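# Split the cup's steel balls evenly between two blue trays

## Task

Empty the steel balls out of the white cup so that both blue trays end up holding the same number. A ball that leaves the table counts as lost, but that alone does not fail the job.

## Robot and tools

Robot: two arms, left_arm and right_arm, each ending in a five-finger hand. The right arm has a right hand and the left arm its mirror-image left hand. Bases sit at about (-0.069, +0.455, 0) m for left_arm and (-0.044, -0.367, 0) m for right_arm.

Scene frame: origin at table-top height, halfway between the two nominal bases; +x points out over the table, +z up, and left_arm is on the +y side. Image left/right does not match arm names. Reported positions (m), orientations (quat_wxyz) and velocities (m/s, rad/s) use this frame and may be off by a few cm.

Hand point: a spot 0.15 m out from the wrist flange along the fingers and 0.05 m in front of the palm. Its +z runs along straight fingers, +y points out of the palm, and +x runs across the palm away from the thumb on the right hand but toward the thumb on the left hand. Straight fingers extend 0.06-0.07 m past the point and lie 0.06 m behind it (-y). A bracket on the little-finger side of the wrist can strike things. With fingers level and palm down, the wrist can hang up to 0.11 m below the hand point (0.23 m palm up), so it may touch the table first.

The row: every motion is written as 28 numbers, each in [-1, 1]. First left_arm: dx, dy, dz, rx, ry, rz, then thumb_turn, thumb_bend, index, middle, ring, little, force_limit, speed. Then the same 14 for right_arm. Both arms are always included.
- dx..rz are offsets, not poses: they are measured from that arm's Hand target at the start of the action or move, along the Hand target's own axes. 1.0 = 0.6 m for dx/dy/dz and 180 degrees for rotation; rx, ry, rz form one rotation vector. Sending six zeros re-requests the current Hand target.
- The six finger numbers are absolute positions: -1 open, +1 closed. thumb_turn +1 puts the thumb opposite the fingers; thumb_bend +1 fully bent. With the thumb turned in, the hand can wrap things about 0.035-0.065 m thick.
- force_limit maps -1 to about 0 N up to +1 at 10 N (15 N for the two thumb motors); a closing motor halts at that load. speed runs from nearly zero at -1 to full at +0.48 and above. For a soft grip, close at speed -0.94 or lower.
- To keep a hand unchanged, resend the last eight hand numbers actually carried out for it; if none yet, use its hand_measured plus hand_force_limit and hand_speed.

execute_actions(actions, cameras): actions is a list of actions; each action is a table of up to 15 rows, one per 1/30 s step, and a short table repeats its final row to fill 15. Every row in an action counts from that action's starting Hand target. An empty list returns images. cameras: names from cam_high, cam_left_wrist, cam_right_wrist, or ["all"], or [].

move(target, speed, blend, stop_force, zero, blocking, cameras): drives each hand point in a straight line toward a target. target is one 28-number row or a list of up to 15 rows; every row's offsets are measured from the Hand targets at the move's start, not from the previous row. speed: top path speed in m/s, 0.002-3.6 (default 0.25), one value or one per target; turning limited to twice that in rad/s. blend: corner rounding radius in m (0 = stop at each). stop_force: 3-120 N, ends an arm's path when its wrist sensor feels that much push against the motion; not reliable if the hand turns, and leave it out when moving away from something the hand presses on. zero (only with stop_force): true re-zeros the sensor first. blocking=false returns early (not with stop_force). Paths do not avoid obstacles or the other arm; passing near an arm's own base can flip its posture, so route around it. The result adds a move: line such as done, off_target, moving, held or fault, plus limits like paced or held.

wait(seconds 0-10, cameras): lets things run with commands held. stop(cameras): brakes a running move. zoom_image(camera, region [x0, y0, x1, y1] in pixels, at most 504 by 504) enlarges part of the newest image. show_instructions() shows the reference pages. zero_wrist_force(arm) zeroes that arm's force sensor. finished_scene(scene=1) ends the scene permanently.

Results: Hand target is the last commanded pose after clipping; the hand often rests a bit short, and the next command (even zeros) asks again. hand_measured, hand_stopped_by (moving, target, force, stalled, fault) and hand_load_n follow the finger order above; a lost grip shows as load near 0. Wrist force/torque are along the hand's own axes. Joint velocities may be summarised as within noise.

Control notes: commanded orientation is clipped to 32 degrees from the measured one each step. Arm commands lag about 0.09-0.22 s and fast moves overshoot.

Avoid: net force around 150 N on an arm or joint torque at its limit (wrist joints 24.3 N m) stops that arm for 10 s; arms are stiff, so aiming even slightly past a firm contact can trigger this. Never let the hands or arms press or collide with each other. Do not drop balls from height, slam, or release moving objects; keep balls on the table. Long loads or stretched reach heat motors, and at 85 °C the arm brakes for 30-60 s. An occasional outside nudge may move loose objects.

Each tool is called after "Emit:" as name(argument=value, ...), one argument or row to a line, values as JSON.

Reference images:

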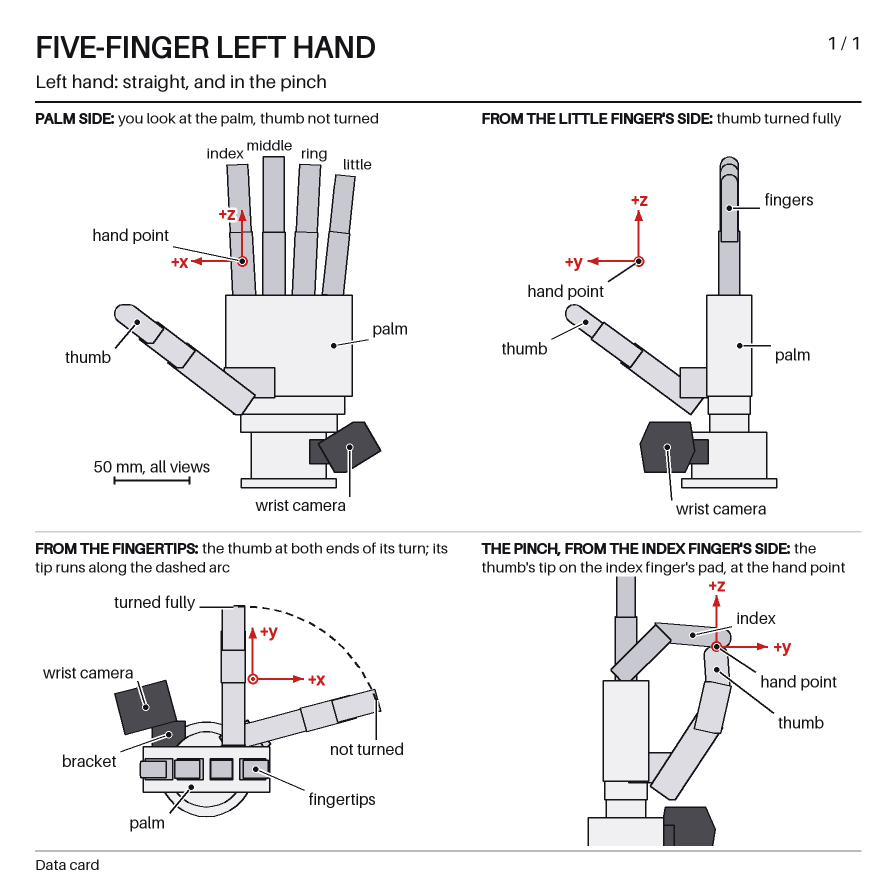

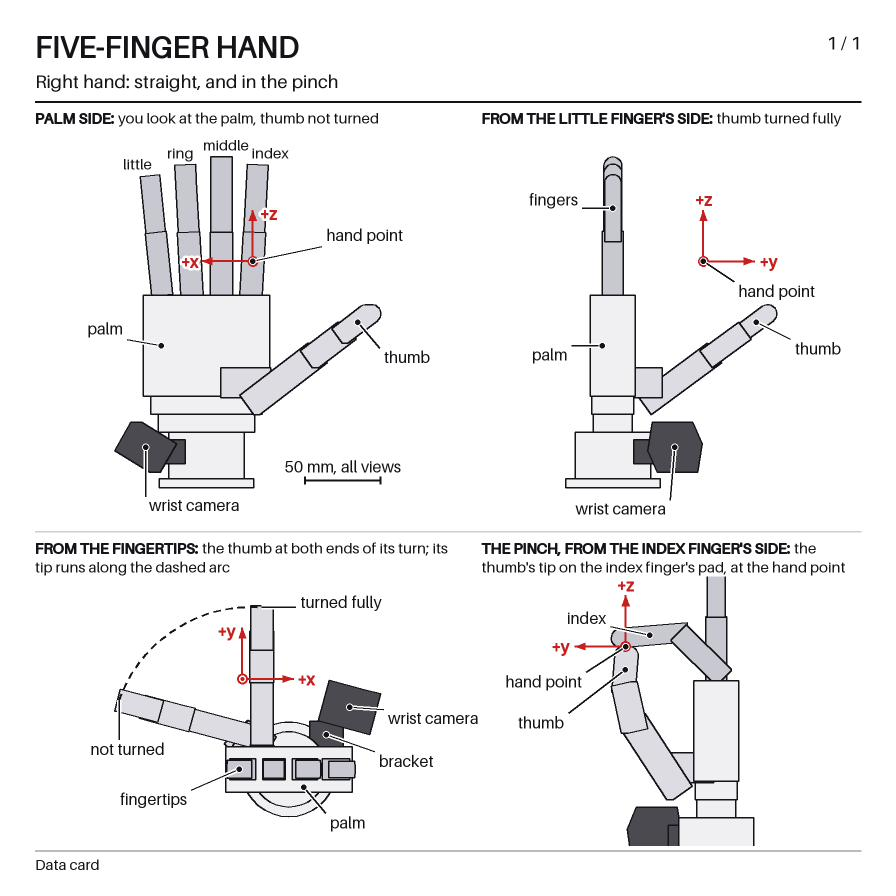

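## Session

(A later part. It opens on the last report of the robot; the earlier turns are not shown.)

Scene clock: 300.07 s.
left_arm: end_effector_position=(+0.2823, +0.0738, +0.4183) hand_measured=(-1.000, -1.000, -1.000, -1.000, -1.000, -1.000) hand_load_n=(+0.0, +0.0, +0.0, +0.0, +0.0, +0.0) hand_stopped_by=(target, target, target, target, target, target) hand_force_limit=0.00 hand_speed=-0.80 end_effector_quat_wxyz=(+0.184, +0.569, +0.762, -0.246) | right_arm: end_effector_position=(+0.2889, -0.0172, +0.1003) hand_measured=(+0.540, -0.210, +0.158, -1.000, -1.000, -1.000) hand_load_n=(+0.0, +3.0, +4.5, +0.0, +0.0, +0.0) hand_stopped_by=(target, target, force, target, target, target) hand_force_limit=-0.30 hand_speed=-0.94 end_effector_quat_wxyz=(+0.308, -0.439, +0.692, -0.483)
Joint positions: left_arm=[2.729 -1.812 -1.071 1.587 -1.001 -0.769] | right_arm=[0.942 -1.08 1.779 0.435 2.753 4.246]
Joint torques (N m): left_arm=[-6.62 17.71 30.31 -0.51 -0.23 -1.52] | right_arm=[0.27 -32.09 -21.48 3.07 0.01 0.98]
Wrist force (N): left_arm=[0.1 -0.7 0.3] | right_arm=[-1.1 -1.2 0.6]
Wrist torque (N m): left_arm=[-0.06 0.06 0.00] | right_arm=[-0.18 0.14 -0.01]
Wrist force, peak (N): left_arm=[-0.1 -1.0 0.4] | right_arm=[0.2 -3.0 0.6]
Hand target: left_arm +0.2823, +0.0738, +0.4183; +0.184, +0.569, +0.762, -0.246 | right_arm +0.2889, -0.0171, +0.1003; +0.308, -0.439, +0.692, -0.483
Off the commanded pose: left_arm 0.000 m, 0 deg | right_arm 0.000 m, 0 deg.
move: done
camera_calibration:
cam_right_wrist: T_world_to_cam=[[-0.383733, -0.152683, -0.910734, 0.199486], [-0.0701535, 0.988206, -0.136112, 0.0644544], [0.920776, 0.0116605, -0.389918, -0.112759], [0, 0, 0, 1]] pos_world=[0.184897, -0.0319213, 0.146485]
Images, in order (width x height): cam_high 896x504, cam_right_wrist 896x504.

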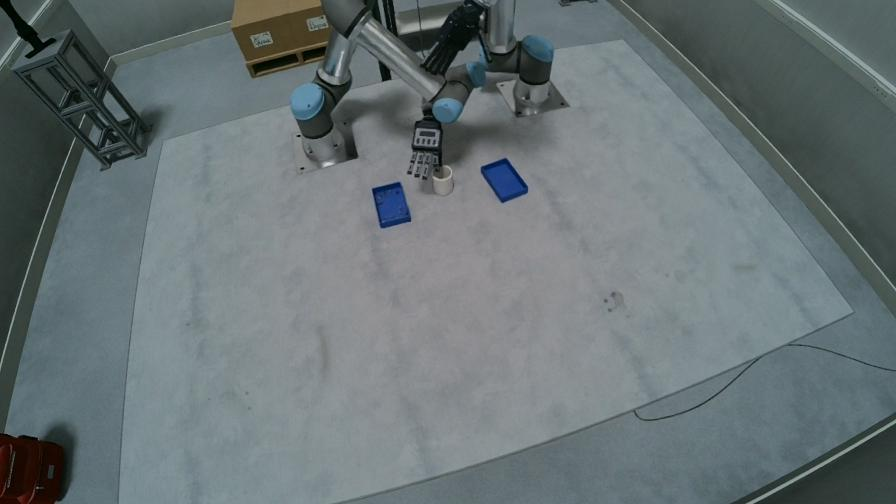

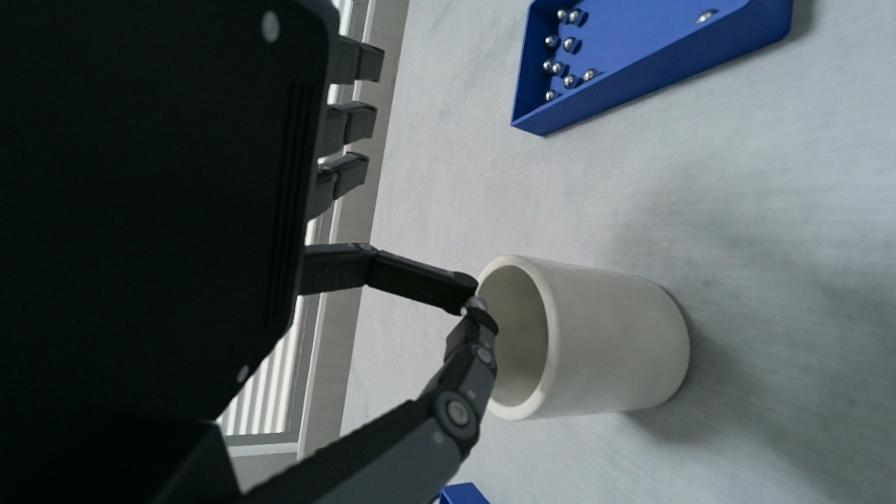

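Emit:
move(
  target=[0,0,0,0,0,0,-1,-1,-1,-1,-1,-1,0,-0.8,-0.0167,0.0094,0.0034,0,0,0,0.54,-0.21,0.5,-1,-1,-1,-0.3,-0.94],
  speed=0.1,
)

Emit:
move(
  target=[0,0,0,0,0,0,-1,-1,-1,-1,-1,-1,0,-0.8,0,0,0,0,0,0,0.54,-0.21,-0.05,-1,-1,-1,-0.6,-0.5],
  cameras=["cam_right_wrist","cam_left_wrist"],
)

Emit:
zoom_image(
  camera="cam_left_wrist",
  region=[380, 30, 500, 230],
)

Scene clock: 302.90 s.
left_arm: end_effector_position=(+0.2823, +0.0738, +0.4183) hand_measured=(-1.000, -1.000, -1.000, -1.000, -1.000, -1.000) hand_load_n=(+0.0, +0.0, +0.0, +0.0, +0.0, +0.0) hand_stopped_by=(target, target, target, target, target, target) hand_force_limit=0.00 hand_speed=-0.80 end_effector_quat_wxyz=(+0.184, +0.569, +0.762, -0.246) | right_arm: end_effector_position=(+0.2932, -0.0079, +0.0943) hand_measured=(+0.540, -0.210, +0.158, -1.000, -1.000, -1.000) hand_load_n=(-0.5, +3.5, +4.0, +0.0, +0.0, +0.0) hand_stopped_by=(target, target, force, target, target, target) hand_force_limit=-0.30 hand_speed=-0.94 end_effector_quat_wxyz=(+0.308, -0.439, +0.692, -0.483)
Joint positions: left_arm=[2.729 -1.812 -1.071 1.587 -1.001 -0.769] | right_arm=[0.946 -1.049 1.75 0.442 2.755 4.256]
Joint torques (N m): left_arm=[-6.91 17.88 30.84 -0.46 -0.37 -1.57] | right_arm=[3.09 -46.91 -4.43 2.99 2.64 0.84]
Wrist force (N): left_arm=[0.0 -0.8 0.2] | right_arm=[-0.8 -1.4 0.2]
Wrist torque (N m): left_arm=[-0.06 0.07 -0.01] | right_arm=[-0.15 0.10 -0.09]
Wrist force, peak (N): left_arm=[-0.1 -1.0 0.2] | right_arm=[-1.1 -1.6 0.7]
Hand target: left_arm +0.2823, +0.0738, +0.4183; +0.184, +0.569, +0.762, -0.246 | right_arm +0.2932, -0.0080, +0.0943; +0.308, -0.439, +0.692, -0.483
Off the commanded pose: left_arm 0.000 m, 0 deg | right_arm 0.000 m, 0 deg.
move: done

Scene clock: 303.40 s.
left_arm: end_effector_position=(+0.2823, +0.0738, +0.4183) hand_measured=(-1.000, -1.000, -1.000, -1.000, -1.000, -1.000) hand_load_n=(+0.0, +0.0, +0.0, +0.0, +0.0, +0.0) hand_stopped_by=(target, target, target, target, target, target) hand_force_limit=0.00 hand_speed=-0.80 end_effector_quat_wxyz=(+0.184, +0.569, +0.762, -0.246) | right_arm: end_effector_position=(+0.2931, -0.0080, +0.0943) hand_measured=(+0.540, -0.210, -0.050, -1.000, -1.000, -1.000) hand_load_n=(+0.0, +0.0, +0.0, +0.0, +0.0, +0.0) hand_stopped_by=(target, target, target, target, target, target) hand_force_limit=-0.60 hand_speed=-0.50 end_effector_quat_wxyz=(+0.308, -0.439, +0.692, -0.483)
Joint positions: left_arm=[2.729 -1.812 -1.071 1.587 -1.001 -0.769] | right_arm=[0.946 -1.05 1.751 0.442 2.755 4.256]
Joint torques (N m): left_arm=[-8.77 18.18 31.34 -0.56 0.03 -1.48] | right_arm=[-6.36 -46.66 -5.45 -0.16 1.49 -1.43]
Wrist force (N): left_arm=[0.0 -0.8 0.3] | right_arm=[-1.0 -1.2 0.4]
Wrist torque (N m): left_arm=[-0.06 0.08 -0.01] | right_arm=[-0.14 0.13 -0.10]
Wrist force, peak (N): left_arm=[-0.1 -1.0 0.1] | right_arm=[-1.0 -1.4 0.5]
Hand target: left_arm +0.2823, +0.0738, +0.4183; +0.184, +0.569, +0.762, -0.246 | right_arm +0.2932, -0.0080, +0.0943; +0.308, -0.439, +0.692, -0.483
Off the commanded pose: left_arm 0.000 m, 0 deg | right_arm 0.000 m, 0 deg.
move: done
camera_calibration:
cam_left_wrist: T_world_to_cam=[[-0.998947, -0.0449784, -0.00900257, 0.29257], [-0.0449792, 0.998988, -0.000120256, -0.0768175], [0.00899887, 0.000284799, -0.999959, 0.526251], [0, 0, 0, 1]] pos_world=[0.284071, 0.0897492, 0.528855]
cam_right_wrist: T_world_to_cam=[[-0.383716, -0.152721, -0.910735, 0.197034], [-0.0702595, 0.988199, -0.136109, 0.0548603], [0.920774, 0.0117607, -0.389918, -0.11907], [0, 0, 0, 1]] pos_world=[0.189096, -0.0227214, 0.140485]
Images, in order (width x height): cam_left_wrist 896x504, cam_right_wrist 896x504.

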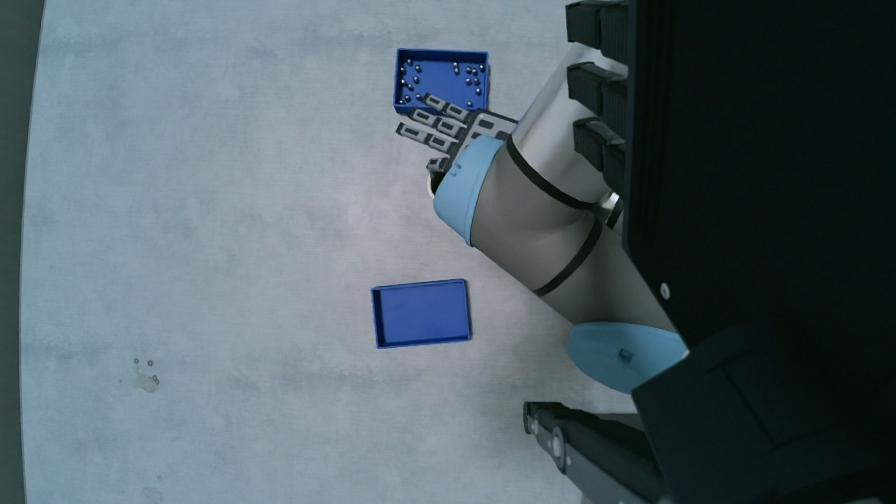

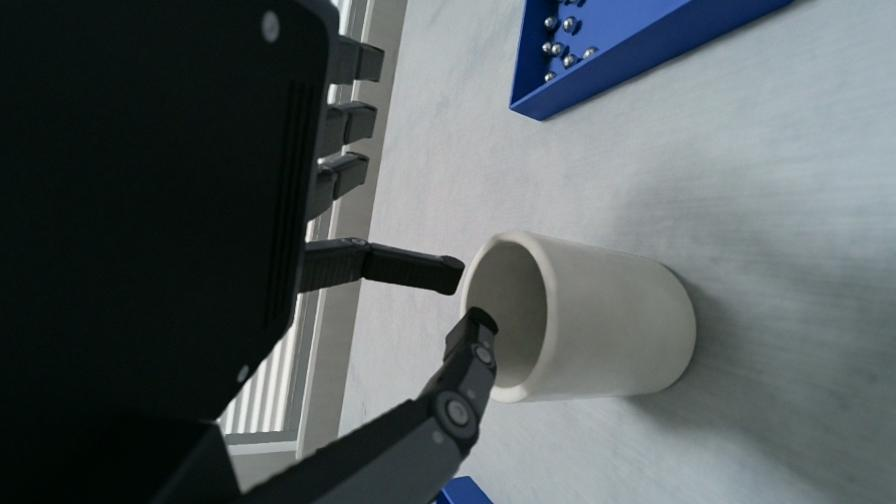

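Scaled by 2.520 from the camera's 896x504 image, which has a finer 1280x720 frame.

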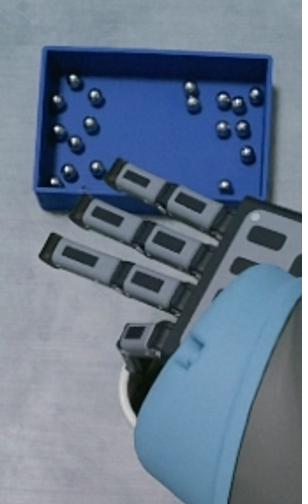

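Emit:
move(
  target=[
    [0,0,0,0,0,0,-1,-1,-1,-1,-1,-1,0,-0.8,0,-0.0313,-0.0114,0,0,0,0.54,-0.21,-0.12,-1,-1,-1,-0.6,-0.5],
    [0,0,0,0,0,0,-1,-1,-1,-1,-1,-1,0,-0.8,0.3063,-0.0033,0.1463,0,0,0,0.54,-0.21,-0.12,-1,-1,-1,-0.6,-0.5],
  ],
  speed=[0.15,0.3],
  blend=[0.01,0],
  cameras=["cam_right_wrist","cam_left_wrist"],
)

Emit:
zoom_image(
  camera="cam_right_wrist",
  region=[400, 160, 640, 360],
)

Emit:
zoom_image(
  camera="cam_left_wrist",
  region=[380, 30, 500, 230],
)

Scene clock: 308.77 s.
left_arm: end_effector_position=(+0.2823, +0.0738, +0.4183) hand_measured=(-1.000, -1.000, -1.000, -1.000, -1.000, -1.000) hand_load_n=(+0.0, +0.0, +0.0, +0.0, +0.0, +0.0) hand_stopped_by=(target, target, target, target, target, target) hand_force_limit=0.00 hand_speed=-0.80 end_effector_quat_wxyz=(+0.184, +0.569, +0.762, -0.246) | right_arm: end_effector_position=(+0.2932, -0.0081, +0.0971) hand_measured=(+0.540, -0.210, -0.120, -1.000, -1.000, -1.000) hand_load_n=(+0.0, +0.0, +0.0, +0.0, +0.0, +0.0) hand_stopped_by=(target, target, target, target, target, target) hand_force_limit=-0.60 hand_speed=-0.50 end_effector_quat_wxyz=(+0.308, -0.439, +0.692, -0.483)
Joint positions: left_arm=[2.729 -1.812 -1.071 1.587 -1.001 -0.769] | right_arm=[0.946 -1.054 1.749 0.448 2.755 4.256]
Joint torques (N m): left_arm=[-7.3 16.61 30.69 -0.49 0.07 -1.41] | right_arm=[-9.44 -24.04 -5.55 -0.18 1.01 -1.23]
Wrist force (N): left_arm=[0.0 -0.6 0.3] | right_arm=[-0.9 -1.1 0.2]
Wrist torque (N m): left_arm=[-0.03 0.08 -0.02] | right_arm=[-0.11 0.13 -0.08]
Wrist force, peak (N): left_arm=[-0.2 -1.0 0.4] | right_arm=[-1.1 -4.7 -0.8]
Hand target: left_arm +0.2823, +0.0738, +0.4183; +0.184, +0.569, +0.762, -0.246 | right_arm +0.2931, -0.0081, +0.0970; +0.308, -0.439, +0.692, -0.483 (not the last commanded pose)
Off the commanded pose: left_arm 0.000 m, 0 deg | right_arm 0.204 m, 0 deg.
move: held (right_arm; a check stopped the path); path passed 0 of 2 targets; limits=held
pose unreachable (right arm): on one or more control steps of this call, first in action 0 (counted from 0), this arm could not follow its commanded pose, so it was not sent that pose on those steps. It may still have moved: this result reports where it is.
cause: moving toward the commanded pose would bring a part of the arm too close to another arm (a part of this arm just beyond joint 3 (elbow) and a part of the left arm just beyond its joint 6 (wrist 3), 10 mm apart when this arm was first held).
camera_calibration:
cam_left_wrist: T_world_to_cam=[[-0.998947, -0.0449784, -0.00900257, 0.29257], [-0.0449792, 0.998988, -0.000120256, -0.0768175], [0.00899887, 0.000284799, -0.999959, 0.526251], [0, 0, 0, 1]] pos_world=[0.284071, 0.0897492, 0.528855]
cam_right_wrist: T_world_to_cam=[[-0.383629, -0.152541, -0.910802, 0.199567], [-0.0702669, 0.988226, -0.135912, 0.0553135], [0.92081, 0.0118595, -0.389831, -0.117994], [0, 0, 0, 1]] pos_world=[0.189097, -0.0228208, 0.143286]
Images, in order (width x height): cam_left_wrist 896x504, cam_right_wrist 896x504.

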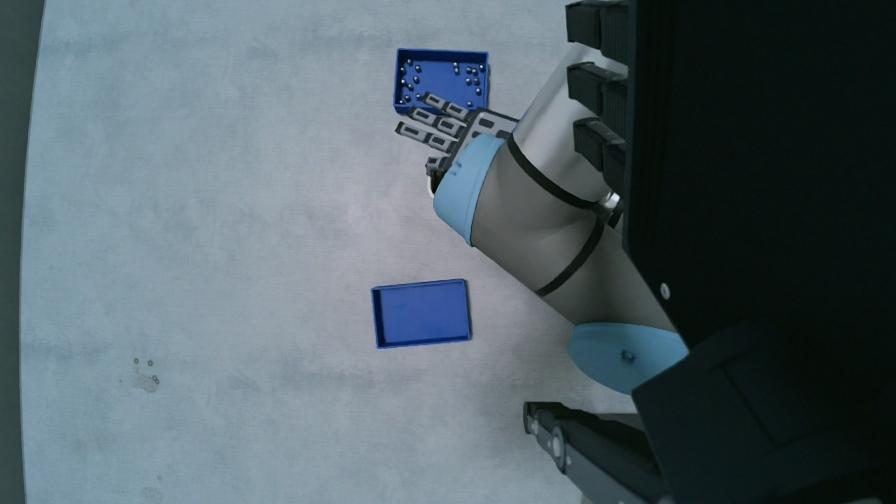

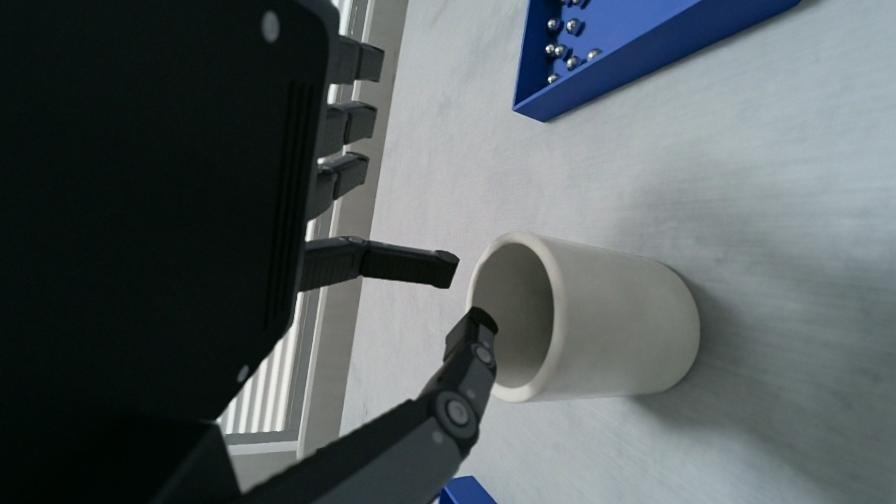

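Scaled by 2.100 from the camera's 896x504 image, which has a finer 1280x720 frame.

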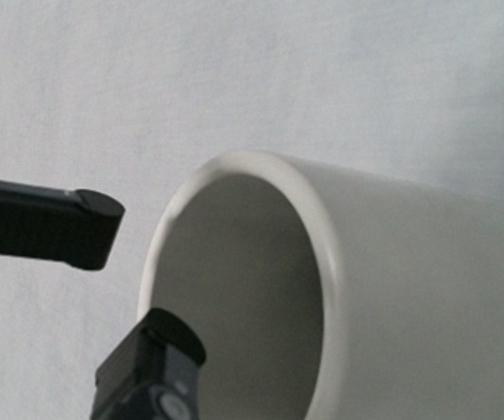

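Scaled by 2.520 from the camera's 896x504 image, which has a finer 1280x720 frame.

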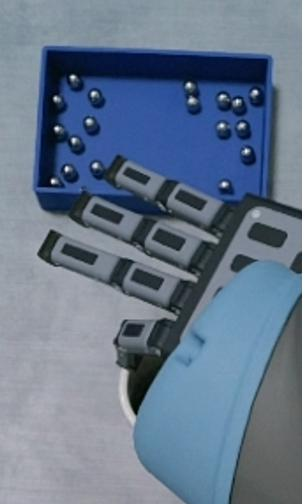

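Emit:
move(
  target=[0.0768,0.2832,-0.214,0,0,0,-1,-1,-1,-1,-1,-1,0,-0.8,0,0,0,0,0,0,0.54,-0.21,-0.12,-1,-1,-1,-0.6,-0.5],
  speed=0.3,
)

Emit:
move(
  target=[
    [0,0,0,0,0,0,-1,-1,-1,-1,-1,-1,0,-0.8,0,-0.0313,-0.0114,0,0,0,0.54,-0.21,-0.12,-1,-1,-1,-0.6,-0.5],
    [0,0,0,0,0,0,-1,-1,-1,-1,-1,-1,0,-0.8,0.3063,0.0011,0.1479,0,0,0,0.54,-0.21,-0.12,-1,-1,-1,-0.6,-0.5],
  ],
  speed=[0.15,0.3],
  blend=[0.01,0],
  cameras=["cam_right_wrist","cam_left_wrist"],
)

Emit:
zoom_image(
  camera="cam_right_wrist",
  region=[400, 160, 640, 360],
)

Scene clock: 312.17 s.
left_arm: end_effector_position=(+0.4321, +0.2239, +0.4682) hand_measured=(-1.000, -1.000, -1.000, -1.000, -1.000, -1.000) hand_load_n=(+0.0, +0.0, +0.0, +0.0, +0.0, +0.0) hand_stopped_by=(target, target, target, target, target, target) hand_force_limit=0.00 hand_speed=-0.80 end_effector_quat_wxyz=(+0.184, +0.569, +0.762, -0.246) | right_arm: end_effector_position=(+0.2931, -0.0081, +0.0970) hand_measured=(+0.540, -0.210, -0.120, -1.000, -1.000, -1.000) hand_load_n=(+0.0, +0.0, +0.0, +0.0, +0.0, +0.0) hand_stopped_by=(target, target, target, target, target, target) hand_force_limit=-0.60 hand_speed=-0.50 end_effector_quat_wxyz=(+0.308, -0.439, +0.692, -0.483)
Joint positions: left_arm=[3.153 -2.028 -0.713 1.154 -0.945 -0.259] | right_arm=[0.946 -1.054 1.749 0.448 2.755 4.256]
Joint torques (N m): left_arm=[8.86 33.91 21.4 -3.7 1.64 1.15] | right_arm=[-2.51 -24.82 -4.84 -0.32 2.25 0.97]
Wrist force (N): left_arm=[-0.4 -1.0 0.7] | right_arm=[-0.6 -1.4 0.3]
Wrist torque (N m): left_arm=[-0.16 0.14 0.09] | right_arm=[-0.17 0.08 -0.07]
Wrist force, peak (N): left_arm=[-0.6 -2.4 1.5] | right_arm=[-0.9 -1.7 0.3]
Hand target: left_arm +0.4321, +0.2239, +0.4683; +0.184, +0.569, +0.762, -0.246 | right_arm +0.2931, -0.0081, +0.0970; +0.308, -0.439, +0.692, -0.483
Off the commanded pose: left_arm 0.000 m, 0 deg | right_arm 0.000 m, 0 deg.
move: done

Scene clock: 313.57 s.
left_arm: end_effector_position=(+0.4321, +0.2239, +0.4683) hand_measured=(-1.000, -1.000, -1.000, -1.000, -1.000, -1.000) hand_load_n=(+0.0, +0.0, +0.0, +0.0, +0.5, +0.0) hand_stopped_by=(target, target, target, target, target, target) hand_force_limit=0.00 hand_speed=-0.80 end_effector_quat_wxyz=(+0.184, +0.569, +0.762, -0.246) | right_arm: end_effector_position=(+0.2903, -0.2097, +0.0657) hand_measured=(+0.540, -0.210, -0.120, -1.000, -1.000, -1.000) hand_load_n=(+0.0, +0.5, +0.0, +0.0, +0.0, +0.0) hand_stopped_by=(target, target, target, target, target, target) hand_force_limit=-0.60 hand_speed=-0.50 end_effector_quat_wxyz=(+0.308, -0.439, +0.692, -0.483)
Joint positions: left_arm=[3.153 -2.028 -0.713 1.154 -0.945 -0.259] | right_arm=[0.475 -1.549 2.398 -0.298 2.426 3.577]
Joint torques (N m): left_arm=[7.7 24.41 29.12 -3.91 2.51 1.21] | right_arm=[-12.03 -17.56 -3.77 -1.68 -0.36 -1.56]
Wrist force (N): left_arm=[-0.3 -1.1 0.7] | right_arm=[-1.0 -1.2 0.2]
Wrist torque (N m): left_arm=[-0.18 0.13 0.10] | right_arm=[-0.14 0.13 -0.11]
Wrist force, peak (N): left_arm=[-0.6 -1.2 0.8] | right_arm=[-2.2 -3.0 -0.7]
Hand target: left_arm +0.4321, +0.2239, +0.4683; +0.184, +0.569, +0.762, -0.246 | right_arm +0.2903, -0.2097, +0.0657; +0.308, -0.439, +0.692, -0.483
Off the commanded pose: left_arm 0.000 m, 0 deg | right_arm 0.000 m, 0 deg.
move: done
camera_calibration:
cam_left_wrist: T_world_to_cam=[[-0.998947, -0.0449784, -0.00900257, 0.449514], [-0.0449792, 0.998988, -0.000120256, -0.220017], [0.00899887, 0.000284799, -0.999959, 0.574858], [0, 0, 0, 1]] pos_world=[0.433971, 0.239849, 0.578855]
cam_right_wrist: T_world_to_cam=[[-0.383738, -0.152593, -0.910747, 0.139235], [-0.070118, 0.98822, -0.13603, 0.250074], [0.920776, 0.01166, -0.389917, -0.125256], [0, 0, 0, 1]] pos_world=[0.186297, -0.224421, 0.111985]
Images, in order (width x height): cam_left_wrist 896x504, cam_right_wrist 896x504.

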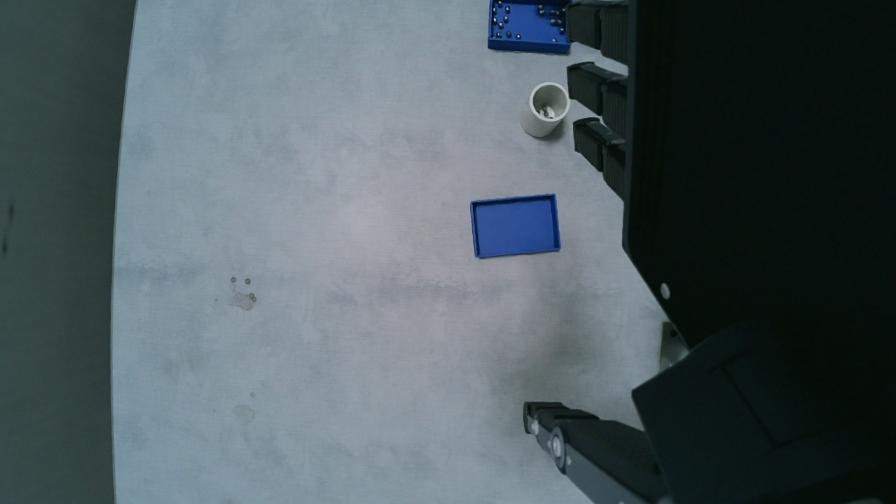

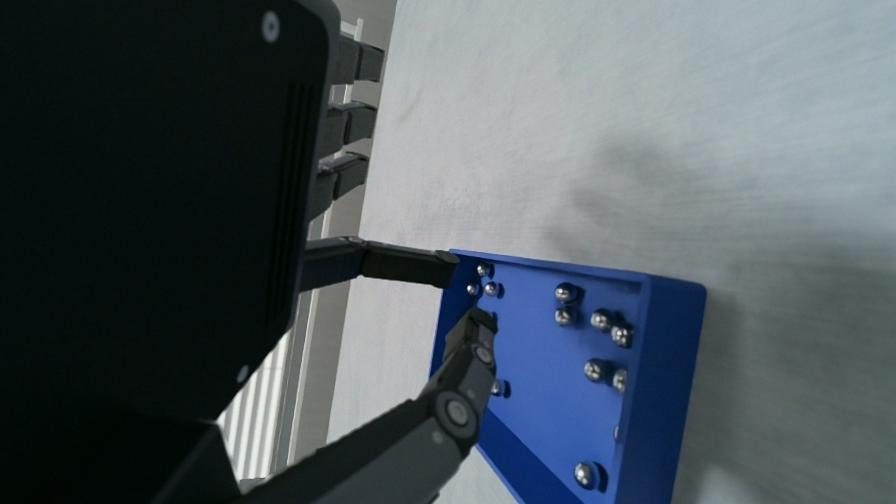

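Scaled by 2.100 from the camera's 896x504 image, which has a finer 1280x720 frame.

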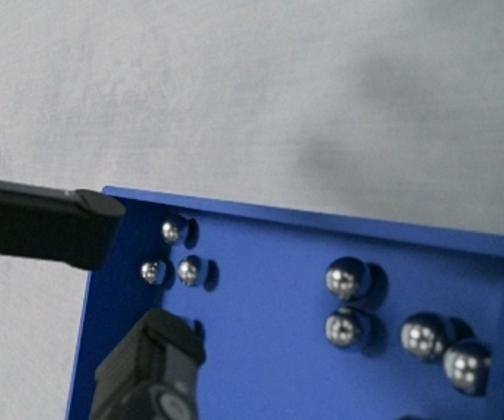

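Emit:
move(
  target=[0,0,0,0,0,0,-1,-1,-1,-1,-1,-1,0,-0.8,0.002,0.061,0.0216,0,0,0,0.54,-0.21,-0.12,-1,-1,-1,-0.6,-0.5],
  speed=0.1,
)

Emit:
move(
  target=[0,0,0,0,0,0,-1,-1,-1,-1,-1,-1,0,-0.8,0,0.0265,0.0097,0,0,0,0.54,-0.21,-0.12,-1,-1,-1,-0.6,-0.5],
  speed=0.015,
  stop_force=3,
  cameras=["cam_right_wrist"],
)

Emit:
zoom_image(
  camera="cam_right_wrist",
  region=[400, 200, 600, 360],
)

Scene clock: 316.83 s.
left_arm: end_effector_position=(+0.4321, +0.2239, +0.4683) hand_measured=(-1.000, -1.000, -1.000, -1.000, -1.000, -1.000) hand_load_n=(+0.0, +0.0, +0.0, +0.0, +0.0, +0.0) hand_stopped_by=(target, target, target, target, target, target) hand_force_limit=0.00 hand_speed=-0.80 end_effector_quat_wxyz=(+0.184, +0.569, +0.762, -0.246) | right_arm: end_effector_position=(+0.2894, -0.2106, +0.0269) hand_measured=(+0.540, -0.210, -0.120, -1.000, -1.000, -1.000) hand_load_n=(-0.5, +0.0, +0.0, +0.0, +0.0, +0.0) hand_stopped_by=(target, target, target, target, target, target) hand_force_limit=-0.60 hand_speed=-0.50 end_effector_quat_wxyz=(+0.308, -0.439, +0.692, -0.483)
Joint positions: left_arm=[3.153 -2.028 -0.713 1.154 -0.945 -0.259] | right_arm=[0.474 -1.442 2.441 -0.449 2.424 3.575]
Joint torques (N m): left_arm=[7.52 25.48 28.72 -3.83 2.44 1.21] | right_arm=[-9 -17.37 -17.77 0.52 0.59 -0.44]
Wrist force (N): left_arm=[-0.5 -1.1 0.7] | right_arm=[-1.5 -1.1 0.3]
Wrist torque (N m): left_arm=[-0.17 0.15 0.09] | right_arm=[-0.19 0.18 -0.04]
Wrist force, peak (N): left_arm=[-0.5 -1.2 1.0] | right_arm=[-0.6 -2.0 0.1]
Hand target: left_arm +0.4321, +0.2239, +0.4683; +0.184, +0.569, +0.762, -0.246 | right_arm +0.2895, -0.2106, +0.0269; +0.308, -0.439, +0.692, -0.483
Off the commanded pose: left_arm 0.000 m, 0 deg | right_arm 0.000 m, 0 deg.
move: done

Scene clock: 318.33 s.
left_arm: end_effector_position=(+0.4321, +0.2239, +0.4683) hand_measured=(-1.000, -1.000, -1.000, -1.000, -1.000, -1.000) hand_load_n=(+0.0, +0.0, +0.0, +0.0, +0.0, +0.0) hand_stopped_by=(target, target, target, target, target, target) hand_force_limit=0.00 hand_speed=-0.80 end_effector_quat_wxyz=(+0.184, +0.569, +0.762, -0.246) | right_arm: end_effector_position=(+0.2895, -0.2106, +0.0208) hand_measured=(+0.540, -0.210, -0.120, -1.000, -1.000, -1.000) hand_load_n=(+0.0, +0.0, +0.0, -0.5, +0.0, +0.0) hand_stopped_by=(target, target, target, target, target, target) hand_force_limit=-0.60 hand_speed=-0.50 end_effector_quat_wxyz=(+0.308, -0.439, +0.692, -0.483)
Joint positions: left_arm=[3.153 -2.028 -0.713 1.154 -0.945 -0.259] | right_arm=[0.474 -1.423 2.446 -0.473 2.424 3.575]
Joint torques (N m): left_arm=[7.39 24.9 29.94 -3.57 2.44 1.01] | right_arm=[-4.57 -26.76 -16.97 -1.7 1.04 0.65]
Wrist force (N): left_arm=[-0.3 -1.1 0.9] | right_arm=[-0.6 -1.4 1.1]
Wrist torque (N m): left_arm=[-0.18 0.13 0.10] | right_arm=[-0.22 0.06 0.02]
Wrist force, peak (N): left_arm=[-0.4 -1.2 0.8] | right_arm=[-1.7 -5.6 0.6]
Hand target: left_arm +0.4321, +0.2239, +0.4683; +0.184, +0.569, +0.762, -0.246 | right_arm +0.2895, -0.2106, +0.0208; +0.308, -0.439, +0.692, -0.483 (not the last commanded pose)
Off the commanded pose: left_arm 0.000 m, 0 deg | right_arm 0.011 m, 0 deg.
move: contact (right_arm)
camera_calibration:
cam_right_wrist: T_world_to_cam=[[-0.383722, -0.152631, -0.910748, 0.0977565], [-0.0702241, 0.988213, -0.136026, 0.244796], [0.920775, 0.0117602, -0.389917, -0.14194], [0, 0, 0, 1]] pos_world=[0.185397, -0.225321, 0.0669855]
Images, in order (width x height): cam_right_wrist 896x504.

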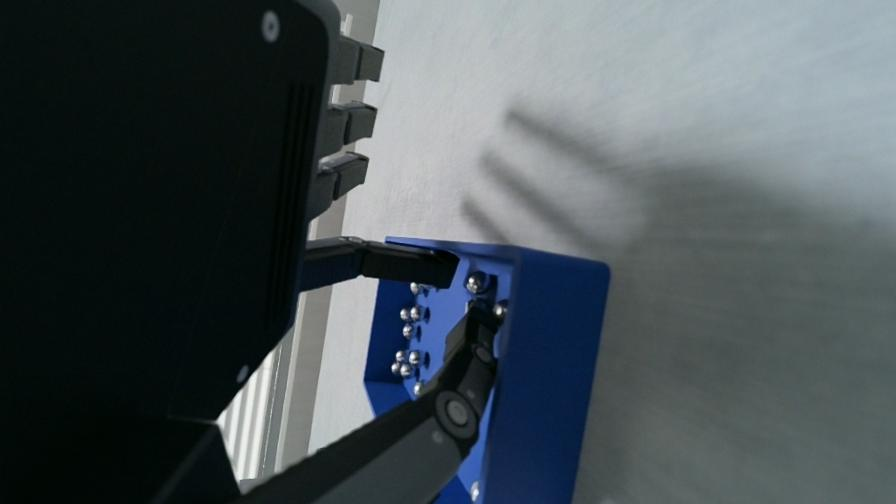

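Scaled by 2.520 from the camera's 896x504 image, which has a finer 1280x720 frame.

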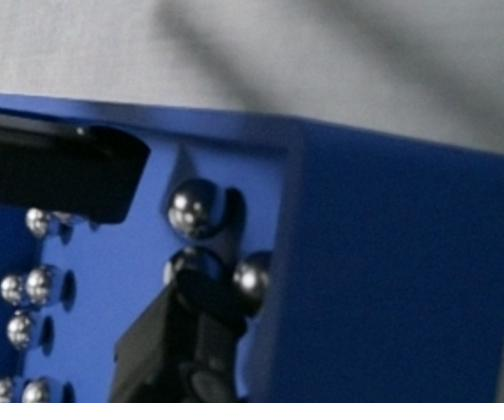

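Emit:
move(
  target=[0,0,0,0,0,0,-1,-1,-1,-1,-1,-1,0,-0.8,0,-0.0705,-0.0257,0,0,0,0.54,-0.21,-0.12,-1,-1,-1,-0.6,-0.5],
  speed=0.1,
  cameras=["cam_right_wrist"],
)

Emit:
zoom_image(
  camera="cam_right_wrist",
  region=[400, 160, 640, 360],
)

Scene clock: 320.93 s.
left_arm: end_effector_position=(+0.4321, +0.2239, +0.4683) hand_measured=(-1.000, -1.000, -1.000, -1.000, -1.000, -1.000) hand_load_n=(+0.0, +0.0, +0.0, +0.0, +0.0, +0.0) hand_stopped_by=(target, target, target, target, target, target) hand_force_limit=0.00 hand_speed=-0.80 end_effector_quat_wxyz=(+0.184, +0.569, +0.762, -0.246) | right_arm: end_effector_position=(+0.2896, -0.2106, +0.0658) hand_measured=(+0.540, -0.210, -0.120, -1.000, -1.000, -1.000) hand_load_n=(+0.0, +0.0, +0.0, +0.0, +0.0, +0.0) hand_stopped_by=(target, target, target, target, target, target) hand_force_limit=-0.60 hand_speed=-0.50 end_effector_quat_wxyz=(+0.308, -0.439, +0.692, -0.483)
Joint positions: left_arm=[3.153 -2.028 -0.713 1.154 -0.945 -0.259] | right_arm=[0.473 -1.553 2.401 -0.299 2.424 3.575]
Joint torques (N m): left_arm=[7.71 23.96 29.72 -3.93 2.52 0.94] | right_arm=[-10.54 -12.99 -4.89 0.96 -0.26 1.35]
Wrist force (N): left_arm=[-0.4 -1.0 0.6] | right_arm=[-0.6 -1.3 0.4]
Wrist torque (N m): left_arm=[-0.16 0.14 0.09] | right_arm=[-0.18 0.07 -0.06]
Wrist force, peak (N): left_arm=[-0.7 -1.2 0.9] | right_arm=[-0.6 -2.6 -0.2]
Hand target: left_arm +0.4321, +0.2239, +0.4683; +0.184, +0.569, +0.762, -0.246 | right_arm +0.2895, -0.2107, +0.0658; +0.308, -0.439, +0.692, -0.483
Off the commanded pose: left_arm 0.000 m, 0 deg | right_arm 0.000 m, 0 deg.
move: done
camera_calibration:
cam_right_wrist: T_world_to_cam=[[-0.383531, -0.152414, -0.910864, 0.138791], [-0.0701078, 0.988247, -0.135842, 0.250988], [0.920863, 0.011759, -0.389709, -0.124525], [0, 0, 0, 1]] pos_world=[0.185497, -0.22542, 0.111986]
Images, in order (width x height): cam_right_wrist 896x504.

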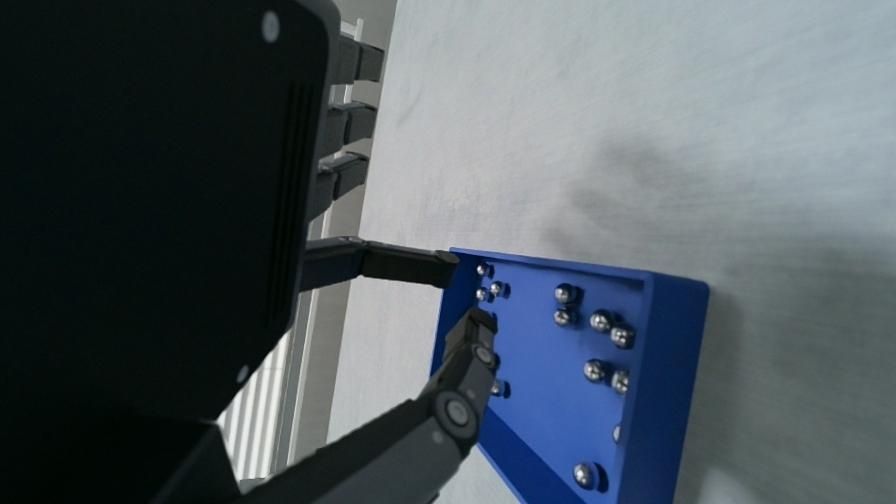

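Scaled by 2.100 from the camera's 896x504 image, which has a finer 1280x720 frame.

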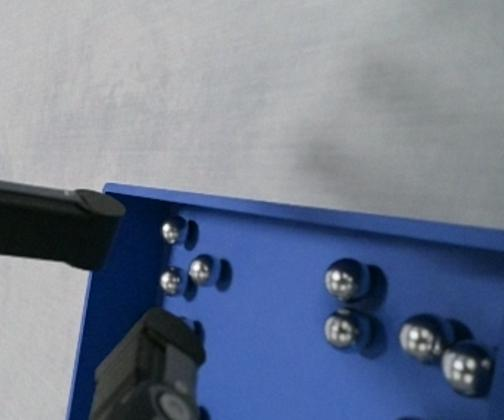

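Emit:
move(
  target=[0,0,0,0,0,0,-1,-1,-1,-1,-1,-1,0,-0.8,0.0002,0.0645,0.0165,0,0,0,0.54,-0.21,-0.12,-1,-1,-1,-0.6,-0.5],
  speed=0.1,
)

Emit:
move(
  target=[0,0,0,0,0,0,-1,-1,-1,-1,-1,-1,0,-0.8,0,0.0265,0.0097,0,0,0,0.54,-0.21,-0.12,-1,-1,-1,-0.6,-0.5],
  speed=0.015,
  stop_force=3,
  cameras=["cam_right_wrist"],
)

Emit:
zoom_image(
  camera="cam_right_wrist",
  region=[400, 200, 600, 360],
)

Scene clock: 324.13 s.
left_arm: end_effector_position=(+0.4321, +0.2239, +0.4683) hand_measured=(-1.000, -1.000, -1.000, -1.000, -1.000, -1.000) hand_load_n=(+0.0, +0.0, +0.0, +0.0, +0.0, +0.0) hand_stopped_by=(target, target, target, target, target, target) hand_force_limit=0.00 hand_speed=-0.80 end_effector_quat_wxyz=(+0.184, +0.569, +0.762, -0.246) | right_arm: end_effector_position=(+0.2858, -0.2090, +0.0260) hand_measured=(+0.540, -0.210, -0.120, -1.000, -1.000, -1.000) hand_load_n=(+0.0, +0.0, +0.0, +0.5, +0.0, +0.0) hand_stopped_by=(target, target, target, target, target, target) hand_force_limit=-0.60 hand_speed=-0.50 end_effector_quat_wxyz=(+0.308, -0.439, +0.692, -0.483)
Joint positions: left_arm=[3.153 -2.028 -0.713 1.154 -0.945 -0.259] | right_arm=[0.488 -1.438 2.441 -0.445 2.436 3.587]
Joint torques (N m): left_arm=[7.5 24.89 30 -3.85 2.38 1.07] | right_arm=[-12.56 -17.36 -17.62 0.47 -0.63 -1.66]
Wrist force (N): left_arm=[-0.4 -0.8 0.6] | right_arm=[-0.7 -1.2 0.6]
Wrist torque (N m): left_arm=[-0.13 0.14 0.09] | right_arm=[-0.19 0.10 -0.07]
Wrist force, peak (N): left_arm=[-0.5 -1.3 1.0] | right_arm=[-0.8 -2.1 0.2]
Hand target: left_arm +0.4321, +0.2239, +0.4683; +0.184, +0.569, +0.762, -0.246 | right_arm +0.2859, -0.2090, +0.0261; +0.308, -0.439, +0.692, -0.483
Off the commanded pose: left_arm 0.000 m, 0 deg | right_arm 0.000 m, 0 deg.
move: done

Scene clock: 325.40 s.
left_arm: end_effector_position=(+0.4321, +0.2239, +0.4683) hand_measured=(-1.000, -1.000, -1.000, -1.000, -1.000, -1.000) hand_load_n=(+0.0, +0.0, +0.0, +0.0, +0.0, +0.0) hand_stopped_by=(target, target, target, target, target, target) hand_force_limit=0.00 hand_speed=-0.80 end_effector_quat_wxyz=(+0.184, +0.569, +0.762, -0.246) | right_arm: end_effector_position=(+0.2859, -0.2090, +0.0227) hand_measured=(+0.540, -0.210, -0.120, -1.000, -1.000, -1.000) hand_load_n=(+0.0, +0.0, +0.0, +0.0, +0.0, +0.0) hand_stopped_by=(target, target, target, target, target, target) hand_force_limit=-0.60 hand_speed=-0.50 end_effector_quat_wxyz=(+0.308, -0.439, +0.692, -0.483)
Joint positions: left_arm=[3.153 -2.028 -0.713 1.154 -0.945 -0.259] | right_arm=[0.488 -1.427 2.444 -0.458 2.436 3.587]
Joint torques (N m): left_arm=[7.51 25.1 29.74 -3.7 2.38 1.03] | right_arm=[-3.23 -26.25 -16.85 -1.6 -0.52 -1.15]
Wrist force (N): left_arm=[-0.4 -1.0 0.9] | right_arm=[-0.8 -1.2 1.0]
Wrist torque (N m): left_arm=[-0.17 0.15 0.09] | right_arm=[-0.19 0.08 -0.06]
Wrist force, peak (N): left_arm=[-0.5 -1.1 1.0] | right_arm=[-1.9 -6.6 0.8]
Hand target: left_arm +0.4321, +0.2239, +0.4683; +0.184, +0.569, +0.762, -0.246 | right_arm +0.2859, -0.2090, +0.0227; +0.308, -0.439, +0.692, -0.483 (not the last commanded pose)
Off the commanded pose: left_arm 0.000 m, 0 deg | right_arm 0.014 m, 0 deg.
move: contact (right_arm)
camera_calibration:
cam_right_wrist: T_world_to_cam=[[-0.383643, -0.152542, -0.910796, 0.0983975], [-0.0701761, 0.988227, -0.135951, 0.243217], [0.920811, 0.0117595, -0.389831, -0.138008], [0, 0, 0, 1]] pos_world=[0.181897, -0.223721, 0.0688857]
Images, in order (width x height): cam_right_wrist 896x504.

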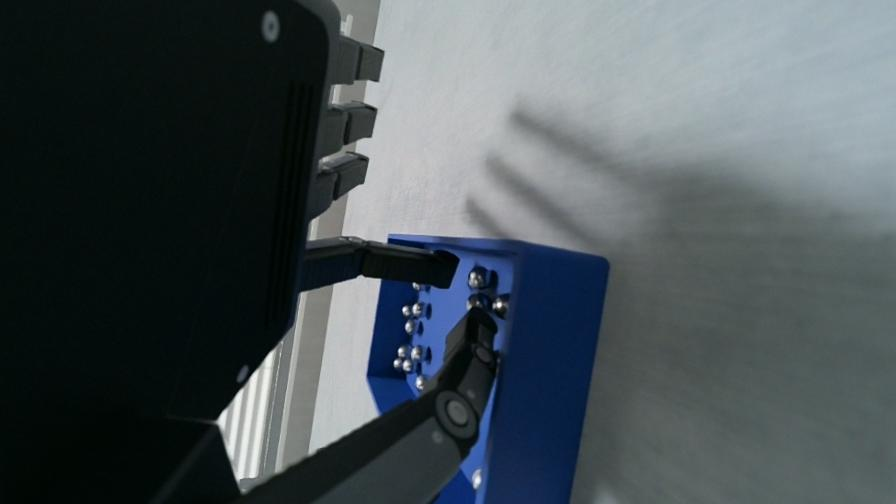

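Scaled by 2.520 from the camera's 896x504 image, which has a finer 1280x720 frame.

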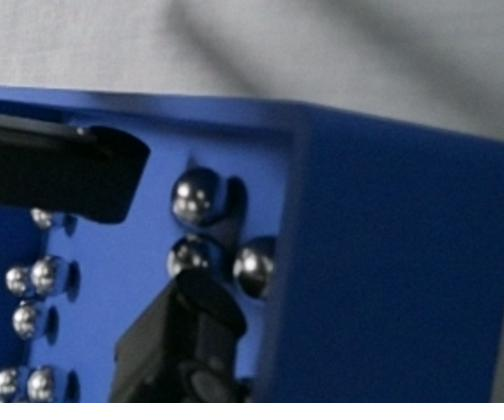

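Emit:
move(
  target=[0,0,0,0,0,0,-1,-1,-1,-1,-1,-1,0,-0.8,0,-0.1367,-0.0497,0,0,0,0.54,-0.21,-0.05,-1,-1,-1,-0.6,-0.5],
  speed=0.2,
  cameras=["cam_right_wrist"],
)

Emit:
zoom_image(
  camera="cam_right_wrist",
  region=[440, 180, 740, 504],
)

Scene clock: 336.37 s.
left_arm: end_effector_position=(+0.4321, +0.2239, +0.4683) hand_measured=(-1.000, -1.000, -1.000, -1.000, -1.000, -1.000) hand_load_n=(+0.0, +0.0, +0.0, +0.0, +0.0, +0.0) hand_stopped_by=(target, target, target, target, target, target) hand_force_limit=0.00 hand_speed=-0.80 end_effector_quat_wxyz=(+0.184, +0.569, +0.762, -0.246) | right_arm: end_effector_position=(+0.2861, -0.2092, +0.1099) hand_measured=(+0.540, -0.210, -0.050, -1.000, -1.000, -1.000) hand_load_n=(+0.0, +0.0, +0.0, +0.0, +0.0, +0.0) hand_stopped_by=(target, target, target, target, target, target) hand_force_limit=-0.60 hand_speed=-0.50 end_effector_quat_wxyz=(+0.308, -0.439, +0.692, -0.483)
Joint positions: left_arm=[3.153 -2.028 -0.713 1.154 -0.945 -0.259] | right_arm=[0.487 -1.655 2.344 -0.131 2.436 3.586]
Joint torques (N m): left_arm=[7.41 24.78 29.35 -3.78 2.4 0.97] | right_arm=[6.31 -22.02 -12.13 2.76 0.73 -1.35]
Wrist force (N): left_arm=[-0.3 -1.0 0.7] | right_arm=[-0.7 -1.4 0.2]
Wrist torque (N m): left_arm=[-0.15 0.12 0.10] | right_arm=[-0.20 0.10 -0.08]
Wrist force, peak (N): left_arm=[-0.3 -1.3 0.9] | right_arm=[-0.9 -3.0 -0.4]
Hand target: left_arm +0.4321, +0.2239, +0.4683; +0.184, +0.569, +0.762, -0.246 | right_arm +0.2860, -0.2092, +0.1099; +0.308, -0.439, +0.692, -0.483
Off the commanded pose: left_arm 0.000 m, 0 deg | right_arm 0.000 m, 0 deg.
move: done
camera_calibration:
cam_right_wrist: T_world_to_cam=[[-0.383456, -0.15227, -0.91092, 0.177874], [-0.0700386, 0.988269, -0.135717, 0.255224], [0.9209, 0.011758, -0.389622, -0.104154], [0, 0, 0, 1]] pos_world=[0.181998, -0.22392, 0.156086]
Images, in order (width x height): cam_right_wrist 896x504.

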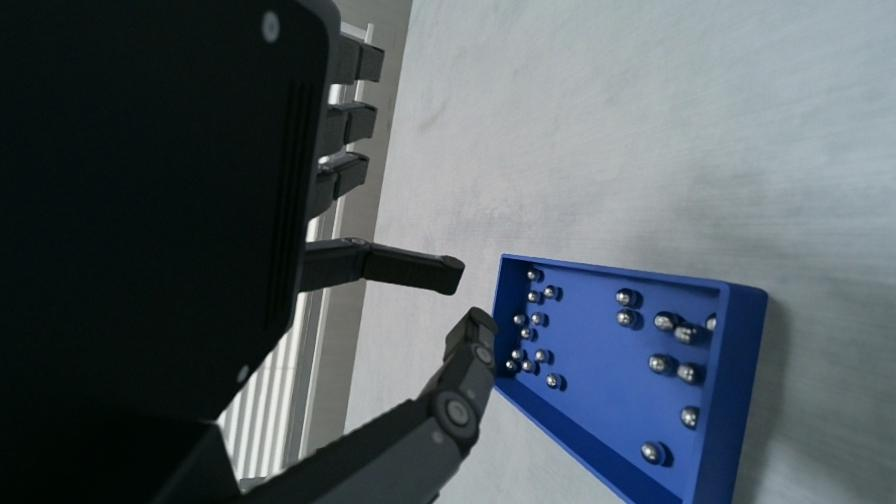

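Scaled by 1.556 from the camera's 896x504 image, which has a finer 1280x720 frame.

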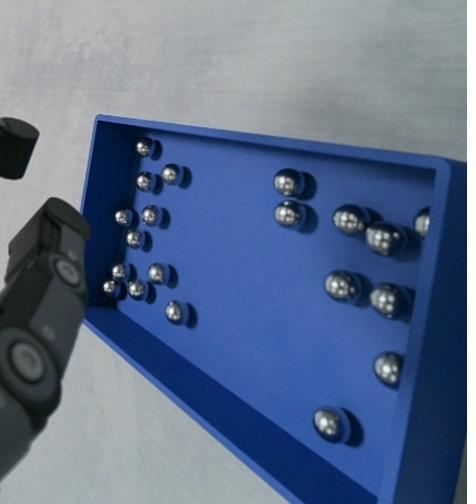

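Emit:
move(
  target=[0,0,0,0,0,0,-1,-1,-1,-1,-1,-1,0,-0.8,0.001,0.0578,0.0358,-0.0556,0,0,0.56,-0.28,0,-1,-1,-1,-0.6,-0.5],
  speed=0.15,
  cameras=["cam_right_wrist"],
)

Emit:
zoom_image(
  camera="cam_right_wrist",
  region=[400, 200, 640, 400],
)

Scene clock: 364.63 s.
left_arm: end_effector_position=(+0.4321, +0.2239, +0.4683) hand_measured=(-1.000, -1.000, -1.000, -1.000, -1.000, -1.000) hand_load_n=(+0.0, +0.0, +0.0, +0.0, +0.0, +0.0) hand_stopped_by=(target, target, target, target, target, target) hand_force_limit=0.00 hand_speed=-0.80 end_effector_quat_wxyz=(+0.184, +0.569, +0.762, -0.246) | right_arm: end_effector_position=(+0.2933, -0.2132, +0.0700) hand_measured=(+0.560, -0.280, +0.000, -1.000, -1.000, -1.000) hand_load_n=(+0.0, +0.0, +0.0, -0.5, +0.0, +0.0) hand_stopped_by=(target, target, target, target, target, target) hand_force_limit=-0.60 hand_speed=-0.50 end_effector_quat_wxyz=(+0.268, -0.464, +0.732, -0.421)
Joint positions: left_arm=[3.153 -2.028 -0.713 1.154 -0.945 -0.259] | right_arm=[0.356 -1.586 2.324 -0.037 2.251 3.631]
Joint torques (N m): left_arm=[7.47 25.2 29.75 -3.85 2.33 0.87] | right_arm=[1.85 -23.6 -4.12 -1.18 0.16 -1.42]
Wrist force (N): left_arm=[-0.5 -1.1 0.9] | right_arm=[-1.2 -1.4 0.7]
Wrist torque (N m): left_arm=[-0.18 0.16 0.09] | right_arm=[-0.26 0.15 -0.06]
Wrist force, peak (N): left_arm=[-0.6 -1.2 0.8] | right_arm=[-0.9 -1.5 1.5]
Hand target: left_arm +0.4321, +0.2239, +0.4683; +0.184, +0.569, +0.762, -0.246 | right_arm +0.2932, -0.2132, +0.0700; +0.268, -0.464, +0.731, -0.421
Off the commanded pose: left_arm 0.000 m, 0 deg | right_arm 0.000 m, 0 deg.
move: done
camera_calibration:
cam_right_wrist: T_world_to_cam=[[-0.522894, -0.0871927, -0.847927, 0.193994], [-0.0849723, 0.995132, -0.0499298, 0.254116], [0.848152, 0.0459423, -0.527757, -0.0880026], [0, 0, 0, 1]] pos_world=[0.197671, -0.231921, 0.130737]
Images, in order (width x height): cam_right_wrist 896x504.

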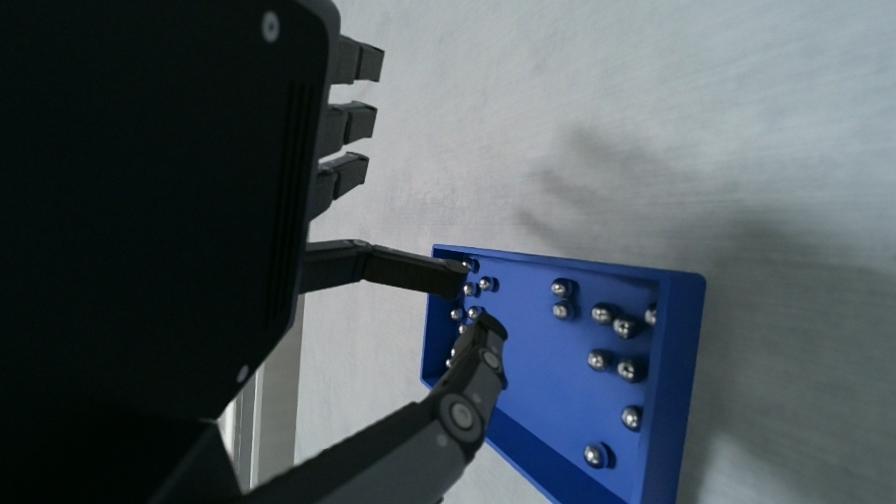

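Scaled by 2.100 from the camera's 896x504 image, which has a finer 1280x720 frame.

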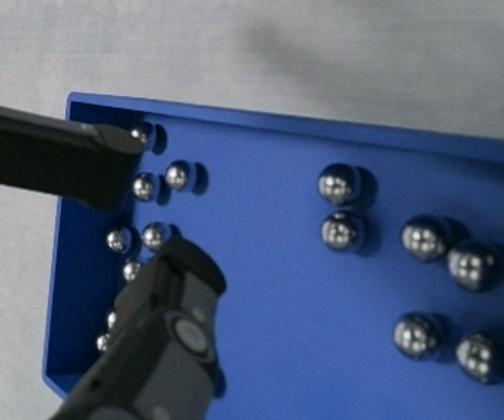

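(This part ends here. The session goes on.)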